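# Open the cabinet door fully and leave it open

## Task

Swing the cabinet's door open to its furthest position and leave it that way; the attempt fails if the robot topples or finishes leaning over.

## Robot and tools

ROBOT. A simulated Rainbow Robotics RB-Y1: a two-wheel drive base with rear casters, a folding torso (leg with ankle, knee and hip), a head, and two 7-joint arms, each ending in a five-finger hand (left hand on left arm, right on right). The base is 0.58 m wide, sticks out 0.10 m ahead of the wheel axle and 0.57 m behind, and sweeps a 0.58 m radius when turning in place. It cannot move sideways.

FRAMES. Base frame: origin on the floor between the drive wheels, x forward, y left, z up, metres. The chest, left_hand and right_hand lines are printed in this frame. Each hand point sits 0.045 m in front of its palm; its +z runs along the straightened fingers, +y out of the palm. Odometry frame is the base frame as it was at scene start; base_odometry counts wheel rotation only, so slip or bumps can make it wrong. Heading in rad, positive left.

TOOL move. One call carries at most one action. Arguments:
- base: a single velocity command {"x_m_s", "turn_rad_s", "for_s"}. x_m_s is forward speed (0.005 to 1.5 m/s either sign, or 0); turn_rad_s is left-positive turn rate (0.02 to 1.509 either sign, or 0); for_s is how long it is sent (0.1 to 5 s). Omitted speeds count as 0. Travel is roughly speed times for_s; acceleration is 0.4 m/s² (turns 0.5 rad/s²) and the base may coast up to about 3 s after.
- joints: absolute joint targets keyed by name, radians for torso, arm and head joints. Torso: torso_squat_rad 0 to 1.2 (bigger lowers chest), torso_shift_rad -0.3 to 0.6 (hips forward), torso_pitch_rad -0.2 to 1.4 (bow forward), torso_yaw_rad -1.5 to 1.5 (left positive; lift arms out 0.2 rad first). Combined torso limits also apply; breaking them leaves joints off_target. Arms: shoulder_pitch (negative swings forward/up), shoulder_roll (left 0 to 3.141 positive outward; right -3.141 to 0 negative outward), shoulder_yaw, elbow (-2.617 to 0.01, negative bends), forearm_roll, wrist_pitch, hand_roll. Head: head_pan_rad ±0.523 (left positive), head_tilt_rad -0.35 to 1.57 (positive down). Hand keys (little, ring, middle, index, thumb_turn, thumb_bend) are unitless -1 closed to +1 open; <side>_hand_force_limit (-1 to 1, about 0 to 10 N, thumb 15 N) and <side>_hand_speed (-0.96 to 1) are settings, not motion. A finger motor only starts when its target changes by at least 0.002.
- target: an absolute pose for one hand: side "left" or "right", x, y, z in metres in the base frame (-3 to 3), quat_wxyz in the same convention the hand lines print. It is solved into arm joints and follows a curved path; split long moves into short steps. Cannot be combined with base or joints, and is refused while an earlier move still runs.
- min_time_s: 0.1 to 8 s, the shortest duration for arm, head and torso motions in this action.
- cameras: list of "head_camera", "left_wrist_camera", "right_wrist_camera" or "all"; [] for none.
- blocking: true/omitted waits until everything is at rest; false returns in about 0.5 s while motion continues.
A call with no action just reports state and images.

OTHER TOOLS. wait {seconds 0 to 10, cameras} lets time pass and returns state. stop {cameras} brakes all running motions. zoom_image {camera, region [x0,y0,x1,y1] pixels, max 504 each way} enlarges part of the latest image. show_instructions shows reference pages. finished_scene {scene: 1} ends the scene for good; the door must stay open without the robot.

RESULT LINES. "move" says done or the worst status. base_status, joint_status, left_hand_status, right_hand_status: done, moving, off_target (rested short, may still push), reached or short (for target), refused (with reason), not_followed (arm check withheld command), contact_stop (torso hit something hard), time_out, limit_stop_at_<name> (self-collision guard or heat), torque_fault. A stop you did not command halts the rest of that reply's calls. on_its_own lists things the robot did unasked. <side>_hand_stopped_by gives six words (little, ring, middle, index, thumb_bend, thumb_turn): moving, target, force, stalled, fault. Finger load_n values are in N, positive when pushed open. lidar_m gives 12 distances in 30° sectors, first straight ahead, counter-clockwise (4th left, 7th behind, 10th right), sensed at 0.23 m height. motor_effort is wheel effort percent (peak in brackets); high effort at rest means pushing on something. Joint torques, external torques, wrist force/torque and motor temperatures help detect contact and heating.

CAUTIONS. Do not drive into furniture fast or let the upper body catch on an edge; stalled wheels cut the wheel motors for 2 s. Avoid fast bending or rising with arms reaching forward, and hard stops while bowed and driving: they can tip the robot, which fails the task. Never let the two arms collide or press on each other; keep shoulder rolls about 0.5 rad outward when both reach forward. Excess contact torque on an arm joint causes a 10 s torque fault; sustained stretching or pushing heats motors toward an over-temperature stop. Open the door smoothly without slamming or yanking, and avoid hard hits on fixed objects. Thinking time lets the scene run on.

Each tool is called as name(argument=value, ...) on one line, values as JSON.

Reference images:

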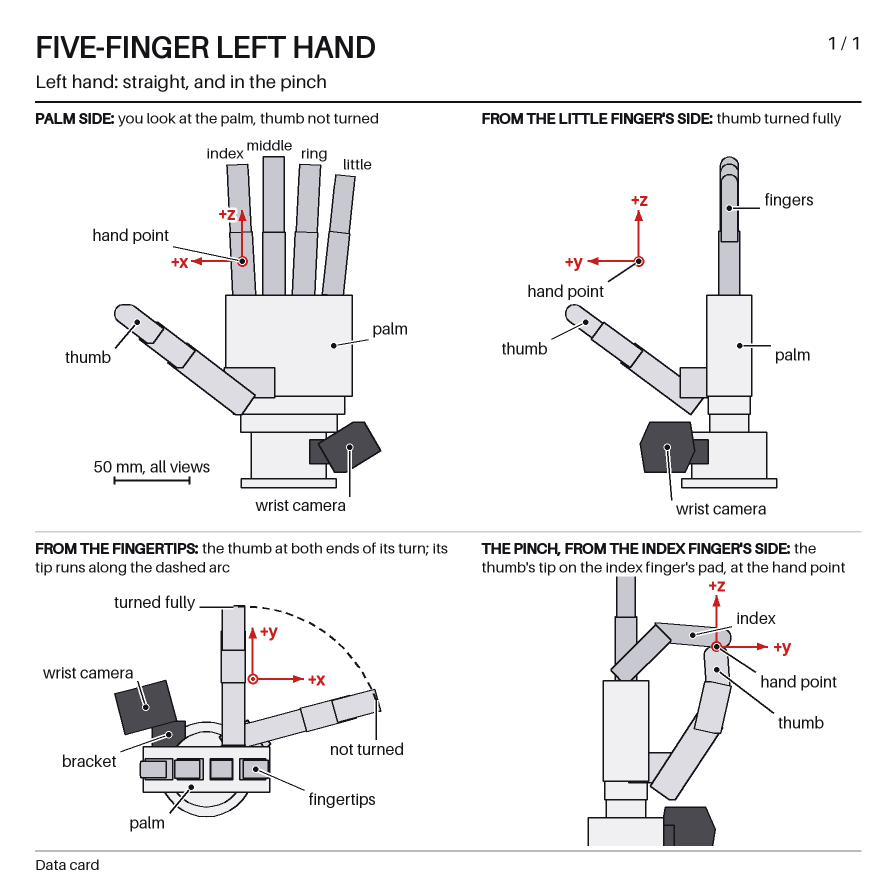

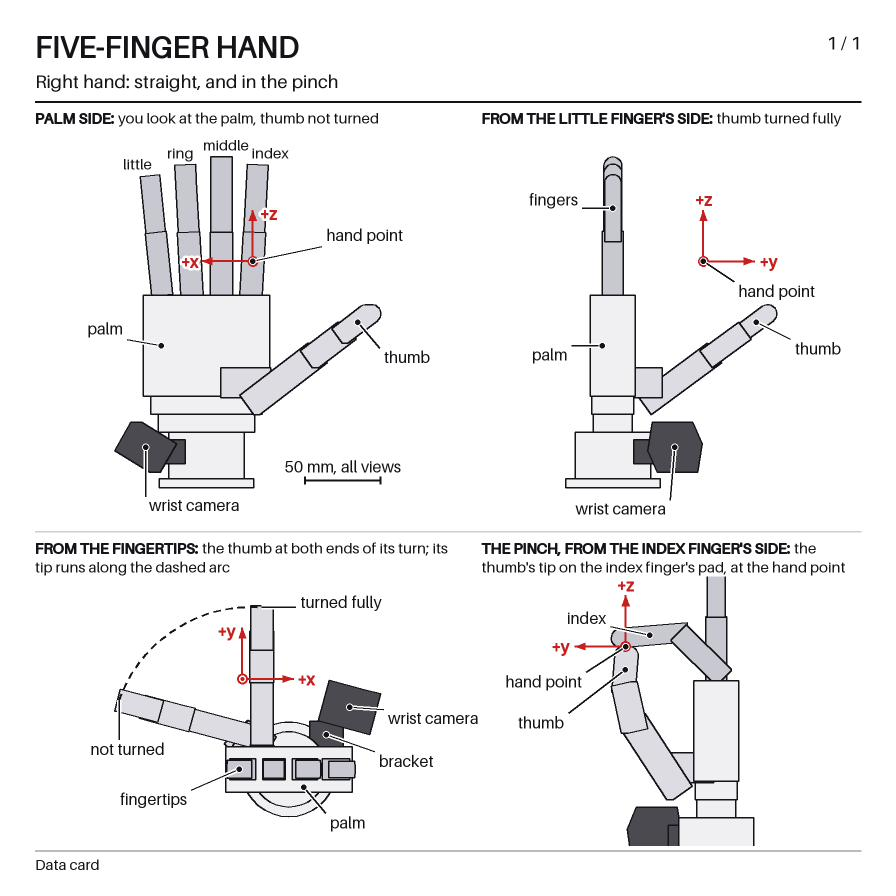

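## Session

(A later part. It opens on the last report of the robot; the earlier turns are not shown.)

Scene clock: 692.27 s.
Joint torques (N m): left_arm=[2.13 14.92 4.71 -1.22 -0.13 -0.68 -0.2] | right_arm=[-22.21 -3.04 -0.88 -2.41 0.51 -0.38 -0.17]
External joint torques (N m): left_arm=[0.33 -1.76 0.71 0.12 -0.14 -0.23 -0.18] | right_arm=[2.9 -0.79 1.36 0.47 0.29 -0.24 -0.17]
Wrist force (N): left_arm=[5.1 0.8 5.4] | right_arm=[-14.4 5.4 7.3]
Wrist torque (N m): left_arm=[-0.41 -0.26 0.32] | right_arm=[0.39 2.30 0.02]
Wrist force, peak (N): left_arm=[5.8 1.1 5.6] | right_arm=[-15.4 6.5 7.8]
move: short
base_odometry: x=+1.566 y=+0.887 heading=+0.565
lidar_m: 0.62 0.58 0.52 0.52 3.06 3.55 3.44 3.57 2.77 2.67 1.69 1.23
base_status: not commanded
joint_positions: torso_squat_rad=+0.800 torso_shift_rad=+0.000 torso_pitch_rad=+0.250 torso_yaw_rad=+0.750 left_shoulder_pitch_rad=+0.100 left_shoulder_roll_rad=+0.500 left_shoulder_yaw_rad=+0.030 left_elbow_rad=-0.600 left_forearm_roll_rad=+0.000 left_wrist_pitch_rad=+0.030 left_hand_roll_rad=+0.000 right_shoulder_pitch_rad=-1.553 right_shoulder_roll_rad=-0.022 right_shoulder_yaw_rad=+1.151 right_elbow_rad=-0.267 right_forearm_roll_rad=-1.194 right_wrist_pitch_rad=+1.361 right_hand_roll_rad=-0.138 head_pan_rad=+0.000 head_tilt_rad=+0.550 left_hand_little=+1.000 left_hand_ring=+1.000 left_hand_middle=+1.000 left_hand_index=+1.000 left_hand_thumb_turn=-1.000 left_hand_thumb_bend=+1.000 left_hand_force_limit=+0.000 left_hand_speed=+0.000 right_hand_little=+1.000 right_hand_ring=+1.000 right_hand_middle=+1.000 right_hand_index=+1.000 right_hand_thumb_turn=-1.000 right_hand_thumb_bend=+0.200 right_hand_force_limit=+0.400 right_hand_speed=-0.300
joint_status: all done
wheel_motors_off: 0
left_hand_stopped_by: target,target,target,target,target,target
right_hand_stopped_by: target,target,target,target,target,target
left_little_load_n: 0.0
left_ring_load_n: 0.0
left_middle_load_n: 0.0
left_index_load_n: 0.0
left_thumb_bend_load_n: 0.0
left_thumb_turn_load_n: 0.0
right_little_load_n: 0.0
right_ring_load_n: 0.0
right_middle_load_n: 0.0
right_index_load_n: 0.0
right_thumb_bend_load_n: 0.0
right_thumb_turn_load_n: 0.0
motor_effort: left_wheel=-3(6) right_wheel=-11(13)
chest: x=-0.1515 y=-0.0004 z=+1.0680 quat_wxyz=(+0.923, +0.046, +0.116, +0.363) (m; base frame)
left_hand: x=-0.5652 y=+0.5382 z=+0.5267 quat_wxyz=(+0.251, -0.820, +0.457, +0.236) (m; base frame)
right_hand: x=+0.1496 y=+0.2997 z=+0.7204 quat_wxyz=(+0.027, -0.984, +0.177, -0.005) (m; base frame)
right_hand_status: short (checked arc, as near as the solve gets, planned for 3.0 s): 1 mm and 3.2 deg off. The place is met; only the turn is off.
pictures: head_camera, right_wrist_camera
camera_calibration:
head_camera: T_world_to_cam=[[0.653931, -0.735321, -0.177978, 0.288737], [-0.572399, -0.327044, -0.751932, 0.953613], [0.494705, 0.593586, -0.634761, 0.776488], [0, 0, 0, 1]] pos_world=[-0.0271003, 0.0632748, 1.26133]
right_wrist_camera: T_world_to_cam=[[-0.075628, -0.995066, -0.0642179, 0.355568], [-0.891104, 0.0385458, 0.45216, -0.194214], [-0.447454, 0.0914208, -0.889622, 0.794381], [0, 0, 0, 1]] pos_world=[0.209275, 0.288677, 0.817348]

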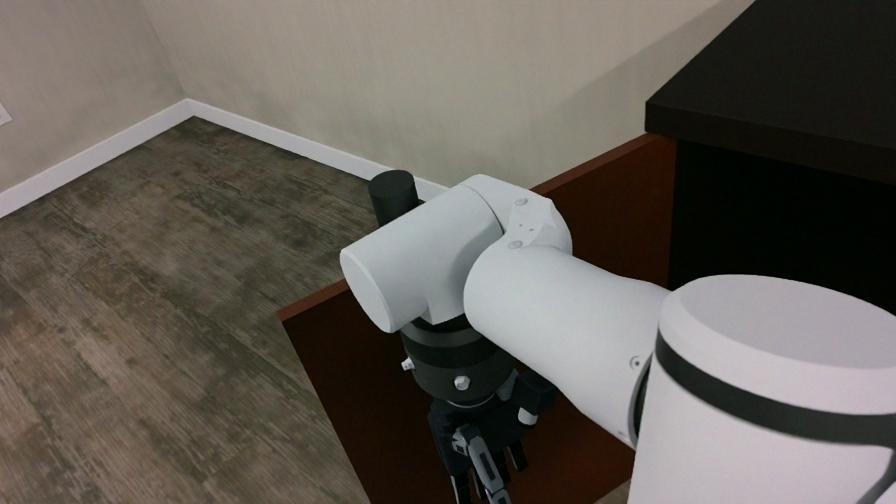

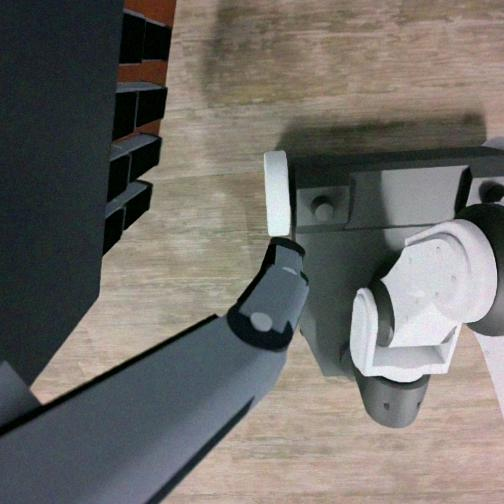

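move(joints={"torso_yaw_rad": 0.9}, min_time_s=1.5)

move(target={"side": "right", "x": 0.18, "y": 0.375, "z": 0.72, "quat_wxyz": [0, 0.985, -0.174, 0]}, min_time_s=2, cameras=["head_camera"])

move(target={"side": "right", "x": 0.19, "y": 0.40, "z": 0.72, "quat_wxyz": [0, 0.985, -0.174, 0]}, min_time_s=1.5, cameras=["head_camera"])

Scene clock: 703.63 s.
Joint torques (N m): left_arm=[1.65 15.77 4.86 -1.44 -0.17 -0.67 -0.21] | right_arm=[-22.38 -2.92 -0.82 -2.49 0.5 -0.42 -0.21]
External joint torques (N m): left_arm=[0.57 -1.52 0.71 0.12 -0.19 -0.19 -0.19] | right_arm=[3 -0.99 1.46 0.54 0.28 -0.2 -0.21]
Wrist force (N): left_arm=[5.7 0.8 5.0] | right_arm=[-14.8 6.7 7.9]
Wrist torque (N m): left_arm=[-0.35 -0.35 0.34] | right_arm=[0.60 2.32 0.06]
Wrist force, peak (N): left_arm=[6.1 1.3 5.5] | right_arm=[-15.2 6.5 7.8]
move: done
base_odometry: x=+1.566 y=+0.887 heading=+0.565
lidar_m: 0.62 0.58 0.52 0.52 3.06 3.55 3.44 3.57 2.77 2.67 1.70 1.24
base_status: not commanded
joint_positions: torso_squat_rad=+0.800 torso_shift_rad=+0.000 torso_pitch_rad=+0.250 torso_yaw_rad=+0.900 left_shoulder_pitch_rad=+0.100 left_shoulder_roll_rad=+0.500 left_shoulder_yaw_rad=+0.030 left_elbow_rad=-0.600 left_forearm_roll_rad=+0.000 left_wrist_pitch_rad=+0.030 left_hand_roll_rad=+0.000 right_shoulder_pitch_rad=-1.553 right_shoulder_roll_rad=-0.022 right_shoulder_yaw_rad=+1.151 right_elbow_rad=-0.267 right_forearm_roll_rad=-1.194 right_wrist_pitch_rad=+1.361 right_hand_roll_rad=-0.138 head_pan_rad=+0.000 head_tilt_rad=+0.550 left_hand_little=+1.000 left_hand_ring=+1.000 left_hand_middle=+1.000 left_hand_index=+1.000 left_hand_thumb_turn=-1.000 left_hand_thumb_bend=+1.000 left_hand_force_limit=+0.000 left_hand_speed=+0.000 right_hand_little=+1.000 right_hand_ring=+1.000 right_hand_middle=+1.000 right_hand_index=+1.000 right_hand_thumb_turn=-1.000 right_hand_thumb_bend=+0.200 right_hand_force_limit=+0.400 right_hand_speed=-0.300
joint_status: all done
wheel_motors_off: 0
left_hand_stopped_by: target,target,target,target,target,target
right_hand_stopped_by: target,target,target,target,target,target
left_little_load_n: 0.0
left_ring_load_n: 0.0
left_middle_load_n: 0.0
left_index_load_n: 0.0
left_thumb_bend_load_n: 0.0
left_thumb_turn_load_n: 0.5
right_little_load_n: 0.0
right_ring_load_n: 0.0
right_middle_load_n: 0.0
right_index_load_n: -0.5
right_thumb_bend_load_n: 0.0
right_thumb_turn_load_n: 0.0
motor_effort: left_wheel=-3(5) right_wheel=-11(13)
chest: x=-0.1515 y=-0.0004 z=+1.0680 quat_wxyz=(+0.893, +0.054, +0.112, +0.432) (m; base frame)
left_hand: x=-0.6402 y=+0.4923 z=+0.5458 quat_wxyz=(+0.248, -0.846, +0.392, +0.262) (m; base frame)
right_hand: x=+0.1021 y=+0.3528 z=+0.7325 quat_wxyz=(+0.046, -0.993, +0.105, +0.000) (m; base frame)
pictures: none

Scene clock: 705.97 s.
Joint torques (N m): left_arm=[1.43 15.41 4.96 -1.48 -0.26 -0.65 -0.24] | right_arm=[-23.48 -3.64 -3.94 -2.47 0.63 -0.83 -0.21]
External joint torques (N m): left_arm=[0.34 -1.88 0.82 0.08 -0.28 -0.16 -0.21] | right_arm=[3.22 -1.15 -1.65 0.49 0.35 -0.34 -0.22]
Wrist force (N): left_arm=[5.9 1.0 5.4] | right_arm=[-14.6 7.3 7.2]
Wrist torque (N m): left_arm=[-0.32 -0.36 0.40] | right_arm=[0.73 2.31 0.06]
Wrist force, peak (N): left_arm=[5.7 1.5 5.6] | right_arm=[-15.2 6.9 8.1]
move: short
base_odometry: x=+1.566 y=+0.887 heading=+0.565
lidar_m: 0.62 0.58 0.52 0.52 3.06 3.55 3.44 3.58 2.77 2.67 1.70 1.23
base_status: not commanded
joint_positions: torso_squat_rad=+0.800 torso_shift_rad=+0.000 torso_pitch_rad=+0.250 torso_yaw_rad=+0.900 left_shoulder_pitch_rad=+0.100 left_shoulder_roll_rad=+0.500 left_shoulder_yaw_rad=+0.030 left_elbow_rad=-0.600 left_forearm_roll_rad=+0.000 left_wrist_pitch_rad=+0.030 left_hand_roll_rad=+0.000 right_shoulder_pitch_rad=-1.523 right_shoulder_roll_rad=-0.147 right_shoulder_yaw_rad=+1.149 right_elbow_rad=-0.267 right_forearm_roll_rad=-1.171 right_wrist_pitch_rad=+1.209 right_hand_roll_rad=-0.182 head_pan_rad=+0.000 head_tilt_rad=+0.550 left_hand_little=+1.000 left_hand_ring=+1.000 left_hand_middle=+1.000 left_hand_index=+1.000 left_hand_thumb_turn=-1.000 left_hand_thumb_bend=+1.000 left_hand_force_limit=+0.000 left_hand_speed=+0.000 right_hand_little=+1.000 right_hand_ring=+1.000 right_hand_middle=+1.000 right_hand_index=+1.000 right_hand_thumb_turn=-1.000 right_hand_thumb_bend=+0.200 right_hand_force_limit=+0.400 right_hand_speed=-0.300
joint_status: all done
wheel_motors_off: 0
left_hand_stopped_by: target,target,target,target,target,target
right_hand_stopped_by: target,target,target,target,target,target
left_little_load_n: 0.0
left_ring_load_n: 0.0
left_middle_load_n: 0.0
left_index_load_n: 0.0
left_thumb_bend_load_n: -0.5
left_thumb_turn_load_n: 0.0
right_little_load_n: 0.0
right_ring_load_n: 0.0
right_middle_load_n: 0.0
right_index_load_n: 0.0
right_thumb_bend_load_n: 0.0
right_thumb_turn_load_n: 0.0
motor_effort: left_wheel=-4(5) right_wheel=-11(13)
chest: x=-0.1515 y=-0.0004 z=+1.0680 quat_wxyz=(+0.893, +0.054, +0.112, +0.432) (m; base frame)
left_hand: x=-0.6402 y=+0.4923 z=+0.5458 quat_wxyz=(+0.248, -0.846, +0.392, +0.262) (m; base frame)
right_hand: x=+0.1797 y=+0.3746 z=+0.7204 quat_wxyz=(+0.111, -0.976, +0.185, -0.020) (m; base frame)
right_hand_status: short (checked arc, as near as the solve gets, planned for 2.0 s): 1 mm and 13.0 deg off. The place is met; only the turn is off.
pictures: head_camera
camera_calibration:
head_camera: T_world_to_cam=[[0.753013, -0.625842, -0.203206, 0.330755], [-0.521005, -0.378462, -0.765062, 0.975418], [0.401902, 0.681973, -0.611054, 0.7371], [0, 0, 0, 1]] pos_world=[-0.0371071, 0.0734769, 1.26387]

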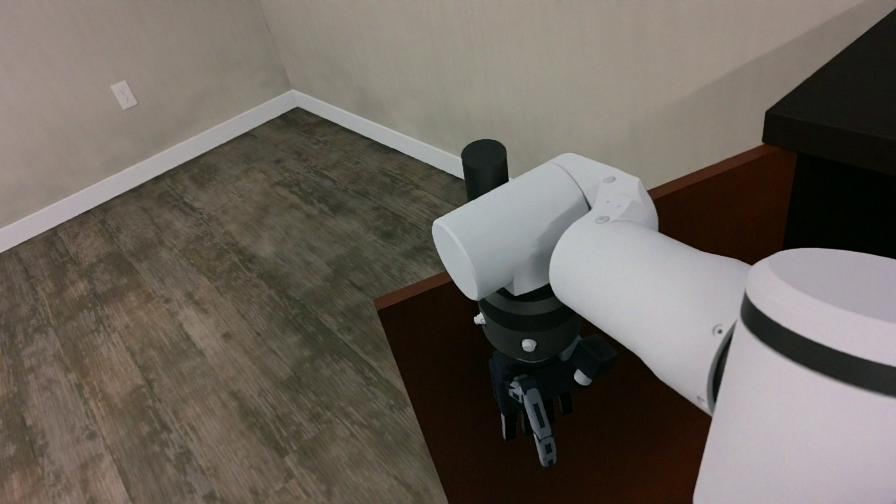

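Scene clock: 707.80 s.
Joint torques (N m): left_arm=[1.63 15.47 4.84 -1.51 -0.1 -0.72 -0.17] | right_arm=[-23.35 -3.65 -0.76 -2.48 0.82 -0.95 -0.27]
External joint torques (N m): left_arm=[0.55 -1.82 0.7 0.06 -0.11 -0.24 -0.15] | right_arm=[3.53 -1.16 1.54 0.52 0.5 -0.27 -0.27]
Wrist force (N): left_arm=[5.8 1.1 5.2] | right_arm=[-15.0 7.3 6.9]
Wrist torque (N m): left_arm=[-0.33 -0.35 0.32] | right_arm=[0.69 2.32 0.02]
Wrist force, peak (N): left_arm=[6.1 1.3 5.7] | right_arm=[-14.9 8.1 7.9]
move: short
base_odometry: x=+1.566 y=+0.887 heading=+0.565
lidar_m: 0.63 0.58 0.52 0.52 3.06 3.55 3.44 3.57 2.77 2.66 1.70 1.24
base_status: not commanded
joint_positions: torso_squat_rad=+0.800 torso_shift_rad=+0.000 torso_pitch_rad=+0.250 torso_yaw_rad=+0.900 left_shoulder_pitch_rad=+0.100 left_shoulder_roll_rad=+0.500 left_shoulder_yaw_rad=+0.030 left_elbow_rad=-0.600 left_forearm_roll_rad=+0.000 left_wrist_pitch_rad=+0.030 left_hand_roll_rad=+0.000 right_shoulder_pitch_rad=-1.520 right_shoulder_roll_rad=-0.148 right_shoulder_yaw_rad=+1.153 right_elbow_rad=-0.267 right_forearm_roll_rad=-1.154 right_wrist_pitch_rad=+1.112 right_hand_roll_rad=-0.201 head_pan_rad=+0.000 head_tilt_rad=+0.550 left_hand_little=+1.000 left_hand_ring=+1.000 left_hand_middle=+1.000 left_hand_index=+1.000 left_hand_thumb_turn=-1.000 left_hand_thumb_bend=+1.000 left_hand_force_limit=+0.000 left_hand_speed=+0.000 right_hand_little=+1.000 right_hand_ring=+1.000 right_hand_middle=+1.000 right_hand_index=+1.000 right_hand_thumb_turn=-1.000 right_hand_thumb_bend=+0.200 right_hand_force_limit=+0.400 right_hand_speed=-0.300
joint_status: all done
wheel_motors_off: 0
left_hand_stopped_by: target,target,target,target,target,target
right_hand_stopped_by: target,target,target,target,target,target
left_little_load_n: 0.0
left_ring_load_n: 0.0
left_middle_load_n: 0.0
left_index_load_n: 0.5
left_thumb_bend_load_n: 0.0
left_thumb_turn_load_n: 0.0
right_little_load_n: 0.0
right_ring_load_n: 0.0
right_middle_load_n: 0.0
right_index_load_n: 0.0
right_thumb_bend_load_n: 0.0
right_thumb_turn_load_n: -0.5
motor_effort: left_wheel=-2(5) right_wheel=-11(13)
chest: x=-0.1515 y=-0.0004 z=+1.0680 quat_wxyz=(+0.893, +0.054, +0.112, +0.432) (m; base frame)
left_hand: x=-0.6402 y=+0.4923 z=+0.5458 quat_wxyz=(+0.248, -0.846, +0.392, +0.262) (m; base frame)
right_hand: x=+0.1895 y=+0.3997 z=+0.7205 quat_wxyz=(+0.157, -0.969, +0.189, -0.029) (m; base frame)
right_hand_status: short (checked arc, as near as the solve gets, planned for 1.5 s): 1 mm and 18.5 deg off. The place is met; only the turn is off.
pictures: head_camera
camera_calibration:
head_camera: T_world_to_cam=[[0.753013, -0.625842, -0.203206, 0.330755], [-0.521005, -0.378462, -0.765062, 0.975418], [0.401902, 0.681973, -0.611054, 0.7371], [0, 0, 0, 1]] pos_world=[-0.0371071, 0.0734769, 1.26387]

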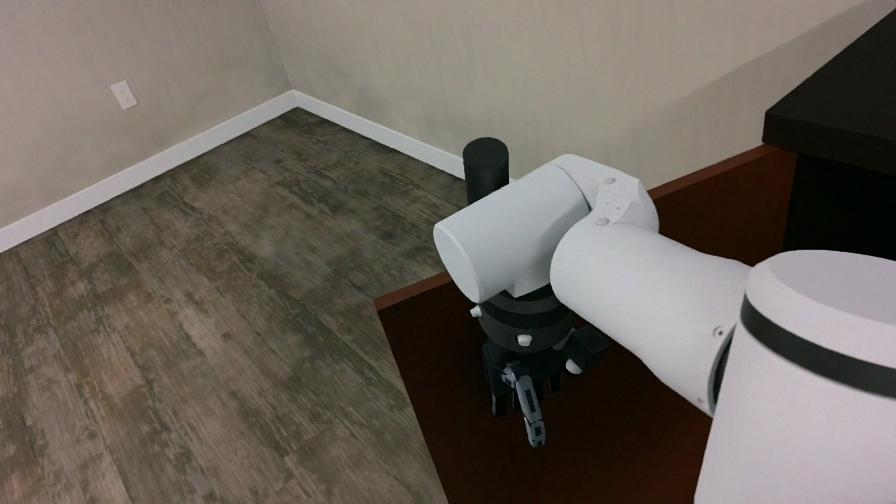

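move(base={"x_m_s": 0.04, "for_s": 1.0}, cameras=["head_camera"])

Scene clock: 717.13 s.
Joint torques (N m): left_arm=[1.52 15.58 4.98 -1.4 -0.11 -0.69 -0.23] | right_arm=[-24.49 -2.31 -0.95 -2.95 0.63 -0.79 -0.35]
External joint torques (N m): left_arm=[0.44 -1.7 0.83 0.16 -0.13 -0.21 -0.21] | right_arm=[2.38 0.18 1.36 0.05 0.32 -0.11 -0.35]
Wrist force (N): left_arm=[5.3 0.6 5.4] | right_arm=[-14.8 7.9 7.6]
Wrist torque (N m): left_arm=[-0.43 -0.25 0.34] | right_arm=[0.77 2.28 0.06]
Wrist force, peak (N): left_arm=[6.3 1.2 5.5] | right_arm=[-15.3 7.4 8.2]
move: done
base_odometry: x=+1.600 y=+0.908 heading=+0.566
lidar_m: 0.58 0.56 0.50 0.51 3.08 3.59 3.48 3.62 2.77 2.67 1.63 1.20
base_status: done (sent for 1 of 1 s)
joint_positions: torso_squat_rad=+0.800 torso_shift_rad=+0.000 torso_pitch_rad=+0.250 torso_yaw_rad=+0.900 left_shoulder_pitch_rad=+0.100 left_shoulder_roll_rad=+0.500 left_shoulder_yaw_rad=+0.030 left_elbow_rad=-0.600 left_forearm_roll_rad=+0.000 left_wrist_pitch_rad=+0.030 left_hand_roll_rad=+0.000 right_shoulder_pitch_rad=-1.520 right_shoulder_roll_rad=-0.148 right_shoulder_yaw_rad=+1.153 right_elbow_rad=-0.267 right_forearm_roll_rad=-1.154 right_wrist_pitch_rad=+1.112 right_hand_roll_rad=-0.201 head_pan_rad=+0.000 head_tilt_rad=+0.550 left_hand_little=+1.000 left_hand_ring=+1.000 left_hand_middle=+1.000 left_hand_index=+1.000 left_hand_thumb_turn=-1.000 left_hand_thumb_bend=+1.000 left_hand_force_limit=+0.000 left_hand_speed=+0.000 right_hand_little=+1.000 right_hand_ring=+1.000 right_hand_middle=+1.000 right_hand_index=+1.000 right_hand_thumb_turn=-1.000 right_hand_thumb_bend=+0.200 right_hand_force_limit=+0.400 right_hand_speed=-0.300
joint_status: not commanded
wheel_motors_off: 0
left_hand_stopped_by: target,target,target,target,target,target
right_hand_stopped_by: target,target,target,target,target,target
left_little_load_n: 0.0
left_ring_load_n: 0.0
left_middle_load_n: 0.0
left_index_load_n: 0.0
left_thumb_bend_load_n: 0.0
left_thumb_turn_load_n: 0.0
right_little_load_n: 0.0
right_ring_load_n: 0.0
right_middle_load_n: 0.0
right_index_load_n: 0.0
right_thumb_bend_load_n: 0.0
right_thumb_turn_load_n: 0.0
motor_effort: left_wheel=+9(23) right_wheel=-2(28)
chest: x=-0.1515 y=-0.0003 z=+1.0680 quat_wxyz=(+0.893, +0.054, +0.112, +0.432) (m; base frame)
left_hand: x=-0.6402 y=+0.4923 z=+0.5458 quat_wxyz=(+0.248, -0.846, +0.392, +0.262) (m; base frame)
right_hand: x=+0.1897 y=+0.3995 z=+0.7203 quat_wxyz=(+0.157, -0.969, +0.189, -0.029) (m; base frame)
pictures: head_camera
camera_calibration:
head_camera: T_world_to_cam=[[0.753035, -0.625805, -0.20324, 0.33072], [-0.521057, -0.37855, -0.764983, 0.975375], [0.401794, 0.681959, -0.611141, 0.737167], [0, 0, 0, 1]] pos_world=[-0.0370071, 0.0734767, 1.26387]

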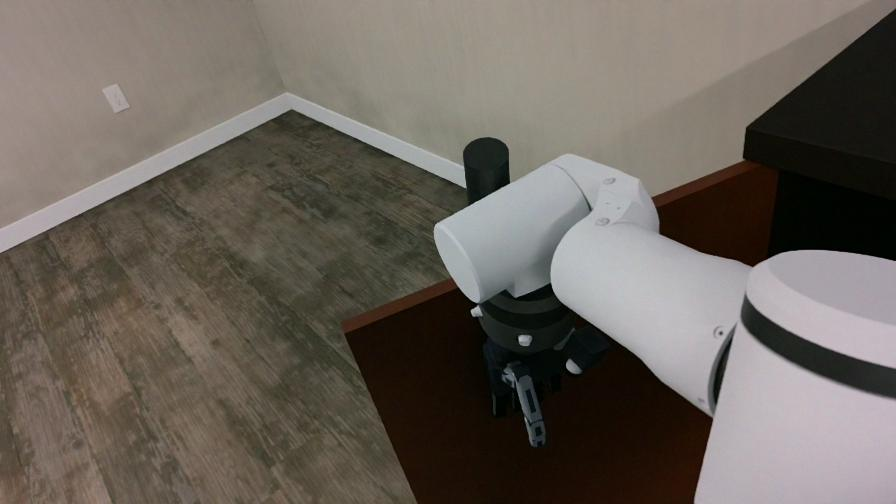

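move(base={"x_m_s": 0.03, "for_s": 1.0}, cameras=["head_camera"])

move(base={"x_m_s": 0.02, "for_s": 1.0}, cameras=["head_camera"])

Scene clock: 725.80 s.
Joint torques (N m): left_arm=[1.16 15.92 5.03 -1.56 -0.27 -0.68 -0.19] | right_arm=[-36.25 -20.1 0.96 2.42 8.22 -11.45 -0.48]
External joint torques (N m): left_arm=[0.09 -1.37 0.89 0 -0.28 -0.2 -0.17] | right_arm=[-9.44 -17.65 3.27 5.44 7.91 -10.78 -0.48]
Wrist force (N): left_arm=[5.7 0.7 5.5] | right_arm=[-31.3 45.2 -9.1]
Wrist torque (N m): left_arm=[-0.38 -0.32 0.35] | right_arm=[-0.35 1.29 -0.54]
Wrist force, peak (N): left_arm=[6.5 2.3 5.0] | right_arm=[-36.3 47.6 -16.6]
move: done
base_odometry: x=+1.625 y=+0.924 heading=+0.568
lidar_m: 0.56 0.56 0.49 0.49 3.10 3.63 3.51 3.64 2.77 2.66 1.58 1.17
base_status: done (sent for 1 of 1 s)
joint_positions: torso_squat_rad=+0.800 torso_shift_rad=+0.000 torso_pitch_rad=+0.250 torso_yaw_rad=+0.900 left_shoulder_pitch_rad=+0.100 left_shoulder_roll_rad=+0.500 left_shoulder_yaw_rad=+0.030 left_elbow_rad=-0.600 left_forearm_roll_rad=+0.000 left_wrist_pitch_rad=+0.030 left_hand_roll_rad=+0.000 right_shoulder_pitch_rad=-1.517 right_shoulder_roll_rad=-0.144 right_shoulder_yaw_rad=+1.152 right_elbow_rad=-0.268 right_forearm_roll_rad=-1.156 right_wrist_pitch_rad=+1.115 right_hand_roll_rad=-0.201 head_pan_rad=+0.000 head_tilt_rad=+0.550 left_hand_little=+1.000 left_hand_ring=+1.000 left_hand_middle=+1.000 left_hand_index=+1.000 left_hand_thumb_turn=-1.000 left_hand_thumb_bend=+1.000 left_hand_force_limit=+0.000 left_hand_speed=+0.000 right_hand_little=+1.000 right_hand_ring=+1.000 right_hand_middle=+0.997 right_hand_index=+0.998 right_hand_thumb_turn=-1.000 right_hand_thumb_bend=+0.200 right_hand_force_limit=+0.400 right_hand_speed=-0.300
joint_status: not commanded
wheel_motors_off: 0
left_hand_stopped_by: target,target,target,target,target,target
right_hand_stopped_by: target,target,target,target,target,target
left_little_load_n: 0.0
left_ring_load_n: 0.0
left_middle_load_n: 0.0
left_index_load_n: 0.0
left_thumb_bend_load_n: 0.0
left_thumb_turn_load_n: 0.0
right_little_load_n: 0.0
right_ring_load_n: -3.5
right_middle_load_n: -25.0
right_index_load_n: -27.0
right_thumb_bend_load_n: 0.0
right_thumb_turn_load_n: 0.0
motor_effort: left_wheel=+20(34) right_wheel=-7(15)
chest: x=-0.1517 y=-0.0005 z=+1.0680 quat_wxyz=(+0.893, +0.054, +0.112, +0.432) (m; base frame)
left_hand: x=-0.6404 y=+0.4921 z=+0.5458 quat_wxyz=(+0.248, -0.846, +0.392, +0.262) (m; base frame)
right_hand: x=+0.1853 y=+0.3988 z=+0.7190 quat_wxyz=(+0.155, -0.970, +0.187, -0.026) (m; base frame)
pictures: head_camera
camera_calibration:
head_camera: T_world_to_cam=[[0.753155, -0.625705, -0.203103, 0.330719], [-0.520739, -0.378401, -0.765274, 0.975459], [0.401981, 0.682134, -0.610823, 0.737055], [0, 0, 0, 1]] pos_world=[-0.0374055, 0.0732776, 1.26387]

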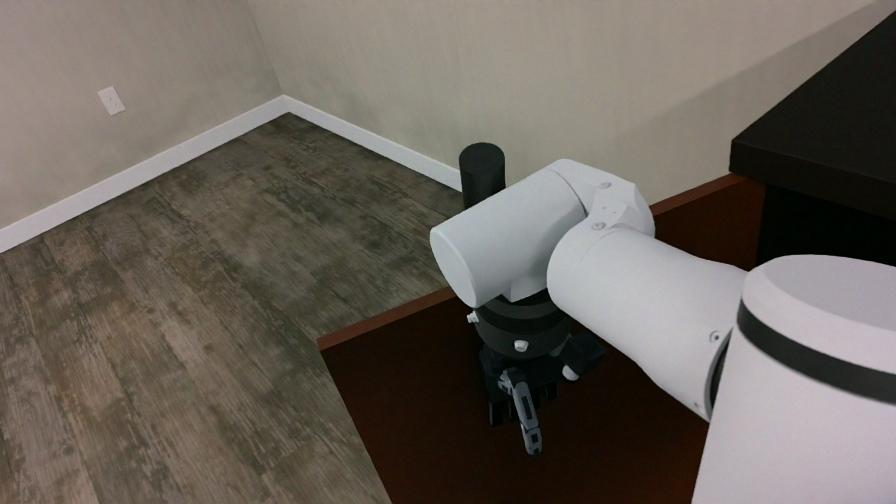

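Scene clock: 727.57 s.
Joint torques (N m): left_arm=[0.77 15.48 4.79 -1.67 -0.22 -0.74 -0.17] | right_arm=[-44.92 -30.79 3.92 4.74 13.36 -18.37 -0.49]
External joint torques (N m): left_arm=[-0.3 -1.8 0.65 -0.1 -0.24 -0.25 -0.15] | right_arm=[-18.15 -28.38 6.24 7.77 13.06 -17.7 -0.5]
Wrist force (N): left_arm=[5.6 0.3 5.0] | right_arm=[-43.3 67.7 -20.0]
Wrist torque (N m): left_arm=[-0.40 -0.34 0.35] | right_arm=[-1.15 0.98 -0.43]
Wrist force, peak (N): left_arm=[6.3 1.0 5.3] | right_arm=[-48.3 69.9 -21.8]
move: done
base_odometry: x=+1.642 y=+0.935 heading=+0.570
lidar_m: 0.54 0.54 0.48 0.49 3.11 3.64 3.53 3.66 2.76 2.67 1.55 0.54
base_status: done (sent for 1 of 1 s)
joint_positions: torso_squat_rad=+0.800 torso_shift_rad=+0.000 torso_pitch_rad=+0.249 torso_yaw_rad=+0.900 left_shoulder_pitch_rad=+0.100 left_shoulder_roll_rad=+0.500 left_shoulder_yaw_rad=+0.030 left_elbow_rad=-0.600 left_forearm_roll_rad=+0.000 left_wrist_pitch_rad=+0.030 left_hand_roll_rad=+0.000 right_shoulder_pitch_rad=-1.515 right_shoulder_roll_rad=-0.141 right_shoulder_yaw_rad=+1.151 right_elbow_rad=-0.269 right_forearm_roll_rad=-1.157 right_wrist_pitch_rad=+1.117 right_hand_roll_rad=-0.200 head_pan_rad=+0.000 head_tilt_rad=+0.550 left_hand_little=+1.000 left_hand_ring=+1.000 left_hand_middle=+1.000 left_hand_index=+1.000 left_hand_thumb_turn=-1.000 left_hand_thumb_bend=+1.000 left_hand_force_limit=+0.000 left_hand_speed=+0.000 right_hand_little=+1.000 right_hand_ring=+0.985 right_hand_middle=+0.963 right_hand_index=+0.964 right_hand_thumb_turn=-1.000 right_hand_thumb_bend=+0.200 right_hand_force_limit=+0.400 right_hand_speed=-0.300
joint_status: not commanded
wheel_motors_off: 0
left_hand_stopped_by: target,target,target,target,target,target
right_hand_stopped_by: target,target,target,target,target,target
left_little_load_n: 0.0
left_ring_load_n: 0.0
left_middle_load_n: 0.0
left_index_load_n: 0.0
left_thumb_bend_load_n: 0.0
left_thumb_turn_load_n: 0.0
right_little_load_n: -4.5
right_ring_load_n: -22.5
right_middle_load_n: -27.5
right_index_load_n: -32.0
right_thumb_bend_load_n: 0.0
right_thumb_turn_load_n: 0.0
motor_effort: left_wheel=+25(41) right_wheel=-8(18)
chest: x=-0.1519 y=-0.0006 z=+1.0680 quat_wxyz=(+0.893, +0.054, +0.112, +0.432) (m; base frame)
left_hand: x=-0.6405 y=+0.4921 z=+0.5458 quat_wxyz=(+0.248, -0.846, +0.392, +0.262) (m; base frame)
right_hand: x=+0.1825 y=+0.3982 z=+0.7179 quat_wxyz=(+0.153, -0.970, +0.186, -0.024) (m; base frame)
pictures: head_camera
camera_calibration:
head_camera: T_world_to_cam=[[0.753194, -0.625666, -0.203078, 0.330719], [-0.5206, -0.378269, -0.765433, 0.975643], [0.402087, 0.682242, -0.610632, 0.736978], [0, 0, 0, 1]] pos_world=[-0.0375048, 0.0731782, 1.26397]

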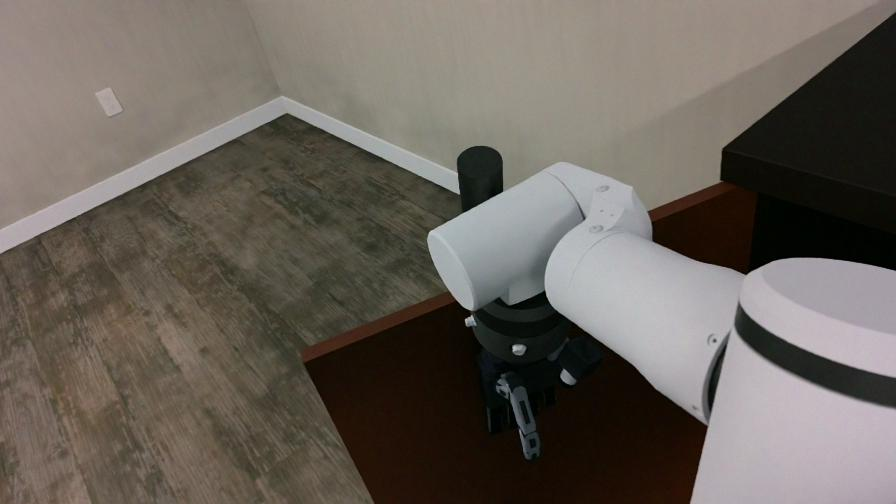

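move(base={"x_m_s": -0.06, "for_s": 1.5})

move(joints={"torso_yaw_rad": 0.5}, min_time_s=2, cameras=["head_camera"])

Scene clock: 734.13 s.
Joint torques (N m): left_arm=[1.1 15.42 4.93 -1.72 -0.29 -0.71 -0.12] | right_arm=[-26.03 -2.09 -3.54 -3.31 0.15 -0.78 -0.3]
External joint torques (N m): left_arm=[0.01 -1.86 0.79 -0.16 -0.3 -0.23 -0.1] | right_arm=[0.84 0.4 -1.24 -0.31 -0.17 -0.09 -0.3]
Wrist force (N): left_arm=[5.7 0.6 5.4] | right_arm=[-16.5 6.7 8.2]
Wrist torque (N m): left_arm=[-0.40 -0.31 0.34] | right_arm=[0.45 2.55 -0.05]
Wrist force, peak (N): left_arm=[6.2 1.5 5.2] | right_arm=[-43.9 67.3 -19.0]
move: done
base_odometry: x=+1.566 y=+0.886 heading=+0.571
lidar_m: 0.63 0.58 0.52 0.52 3.07 3.54 3.44 3.58 2.77 2.67 1.69 1.24
base_status: done (sent for 1.5 of 1.5 s)
joint_positions: torso_squat_rad=+0.800 torso_shift_rad=+0.000 torso_pitch_rad=+0.250 torso_yaw_rad=+0.900 left_shoulder_pitch_rad=+0.100 left_shoulder_roll_rad=+0.500 left_shoulder_yaw_rad=+0.030 left_elbow_rad=-0.600 left_forearm_roll_rad=+0.000 left_wrist_pitch_rad=+0.030 left_hand_roll_rad=+0.000 right_shoulder_pitch_rad=-1.520 right_shoulder_roll_rad=-0.148 right_shoulder_yaw_rad=+1.153 right_elbow_rad=-0.267 right_forearm_roll_rad=-1.154 right_wrist_pitch_rad=+1.112 right_hand_roll_rad=-0.201 head_pan_rad=+0.000 head_tilt_rad=+0.550 left_hand_little=+1.000 left_hand_ring=+1.000 left_hand_middle=+1.000 left_hand_index=+1.000 left_hand_thumb_turn=-1.000 left_hand_thumb_bend=+1.000 left_hand_force_limit=+0.000 left_hand_speed=+0.000 right_hand_little=+1.000 right_hand_ring=+0.985 right_hand_middle=+0.963 right_hand_index=+0.964 right_hand_thumb_turn=-1.000 right_hand_thumb_bend=+0.200 right_hand_force_limit=+0.400 right_hand_speed=-0.300
joint_status: not commanded
wheel_motors_off: 0
left_hand_stopped_by: target,target,target,target,target,target
right_hand_stopped_by: target,target,target,target,target,target
left_little_load_n: 0.0
left_ring_load_n: -0.5
left_middle_load_n: 0.0
left_index_load_n: 0.0
left_thumb_bend_load_n: 0.0
left_thumb_turn_load_n: 0.0
right_little_load_n: 0.0
right_ring_load_n: 0.0
right_middle_load_n: 0.0
right_index_load_n: 0.0
right_thumb_bend_load_n: 0.0
right_thumb_turn_load_n: 0.0
on_its_own: right_hand_middle is held at +0.967, not at your +1.000, since a torque_fault; right_hand_index is held at +0.967, not at your +1.000, since a torque_fault
motor_effort: left_wheel=+1(36) right_wheel=-14(20)
chest: x=-0.1515 y=-0.0004 z=+1.0680 quat_wxyz=(+0.893, +0.054, +0.112, +0.432) (m; base frame)
left_hand: x=-0.6403 y=+0.4922 z=+0.5458 quat_wxyz=(+0.248, -0.846, +0.392, +0.262) (m; base frame)
right_hand: x=+0.1899 y=+0.3993 z=+0.7201 quat_wxyz=(+0.157, -0.969, +0.189, -0.029) (m; base frame)
pictures: none

Scene clock: 736.43 s.
Joint torques (N m): left_arm=[2.76 13.85 4.54 -1.17 -0.16 -0.6 -0.18] | right_arm=[-25.28 -3.67 -3.57 -2.61 0.17 -0.54 -0.26]
External joint torques (N m): left_arm=[0.04 -1.63 0.81 -0.1 -0.18 -0.19 -0.16] | right_arm=[0.74 0.29 -1.36 -0.23 -0.21 -0.05 -0.27]
Wrist force (N): left_arm=[5.2 1.2 5.7] | right_arm=[-16.7 6.1 8.5]
Wrist torque (N m): left_arm=[-0.30 -0.29 0.28] | right_arm=[0.44 2.60 -0.14]
Wrist force, peak (N): left_arm=[5.5 0.2 6.3] | right_arm=[-17.8 5.9 8.3]
move: done
base_odometry: x=+1.566 y=+0.886 heading=+0.571
lidar_m: 0.62 0.58 0.52 0.52 3.07 3.54 3.44 3.58 2.77 2.67 1.69 1.23
base_status: not commanded
joint_positions: torso_squat_rad=+0.800 torso_shift_rad=+0.000 torso_pitch_rad=+0.250 torso_yaw_rad=+0.500 left_shoulder_pitch_rad=+0.100 left_shoulder_roll_rad=+0.500 left_shoulder_yaw_rad=+0.030 left_elbow_rad=-0.600 left_forearm_roll_rad=+0.000 left_wrist_pitch_rad=+0.030 left_hand_roll_rad=+0.000 right_shoulder_pitch_rad=-1.520 right_shoulder_roll_rad=-0.148 right_shoulder_yaw_rad=+1.153 right_elbow_rad=-0.267 right_forearm_roll_rad=-1.154 right_wrist_pitch_rad=+1.112 right_hand_roll_rad=-0.201 head_pan_rad=+0.000 head_tilt_rad=+0.550 left_hand_little=+1.000 left_hand_ring=+1.000 left_hand_middle=+1.000 left_hand_index=+1.000 left_hand_thumb_turn=-1.000 left_hand_thumb_bend=+1.000 left_hand_force_limit=+0.000 left_hand_speed=+0.000 right_hand_little=+1.000 right_hand_ring=+0.986 right_hand_middle=+0.962 right_hand_index=+0.964 right_hand_thumb_turn=-1.000 right_hand_thumb_bend=+0.200 right_hand_force_limit=+0.400 right_hand_speed=-0.300
joint_status: all done
wheel_motors_off: 0
left_hand_stopped_by: target,target,target,target,target,target
right_hand_stopped_by: target,target,target,target,target,target
left_little_load_n: 0.0
left_ring_load_n: 0.0
left_middle_load_n: 0.0
left_index_load_n: 0.0
left_thumb_bend_load_n: 0.0
left_thumb_turn_load_n: 0.0
right_little_load_n: 0.0
right_ring_load_n: -0.5
right_middle_load_n: 0.0
right_index_load_n: 0.0
right_thumb_bend_load_n: 0.0
right_thumb_turn_load_n: 0.0
on_its_own: right_hand_middle is held at +0.963, not at your +1.000, since a torque_fault; right_hand_index is held at +0.964, not at your +1.000, since a torque_fault
motor_effort: left_wheel=+0(3) right_wheel=-14(16)
chest: x=-0.1515 y=-0.0004 z=+1.0680 quat_wxyz=(+0.961, +0.031, +0.121, +0.246) (m; base frame)
left_hand: x=-0.4281 y=+0.5875 z=+0.4917 quat_wxyz=(+0.252, -0.766, +0.560, +0.190) (m; base frame)
right_hand: x=+0.3088 y=+0.2054 z=+0.6897 quat_wxyz=(+0.101, -0.921, +0.370, -0.068) (m; base frame)
pictures: head_camera
camera_calibration:
head_camera: T_world_to_cam=[[0.457259, -0.880107, -0.127774, 0.205257], [-0.639751, -0.22572, -0.73469, 0.925045], [0.617765, 0.417687, -0.666262, 0.828704], [0, 0, 0, 1]] pos_world=[-0.0140007, 0.0433102, 1.25798]

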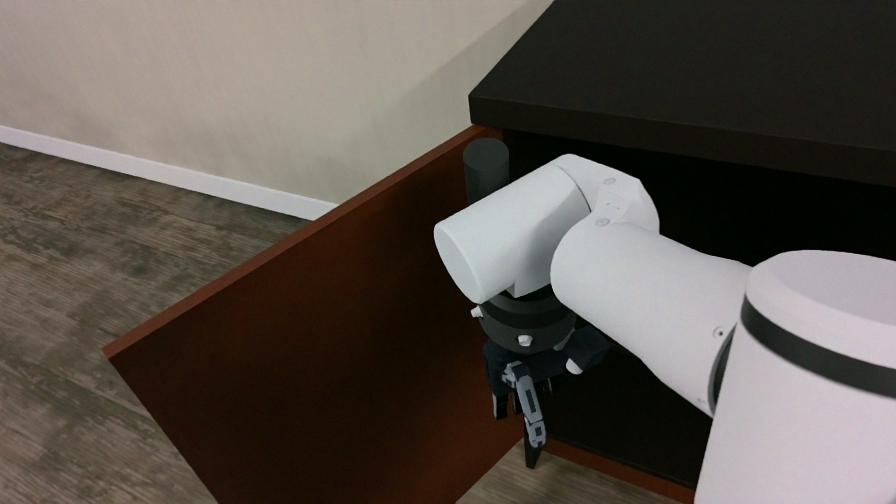

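finished_scene()

The scene is finished: the task was done.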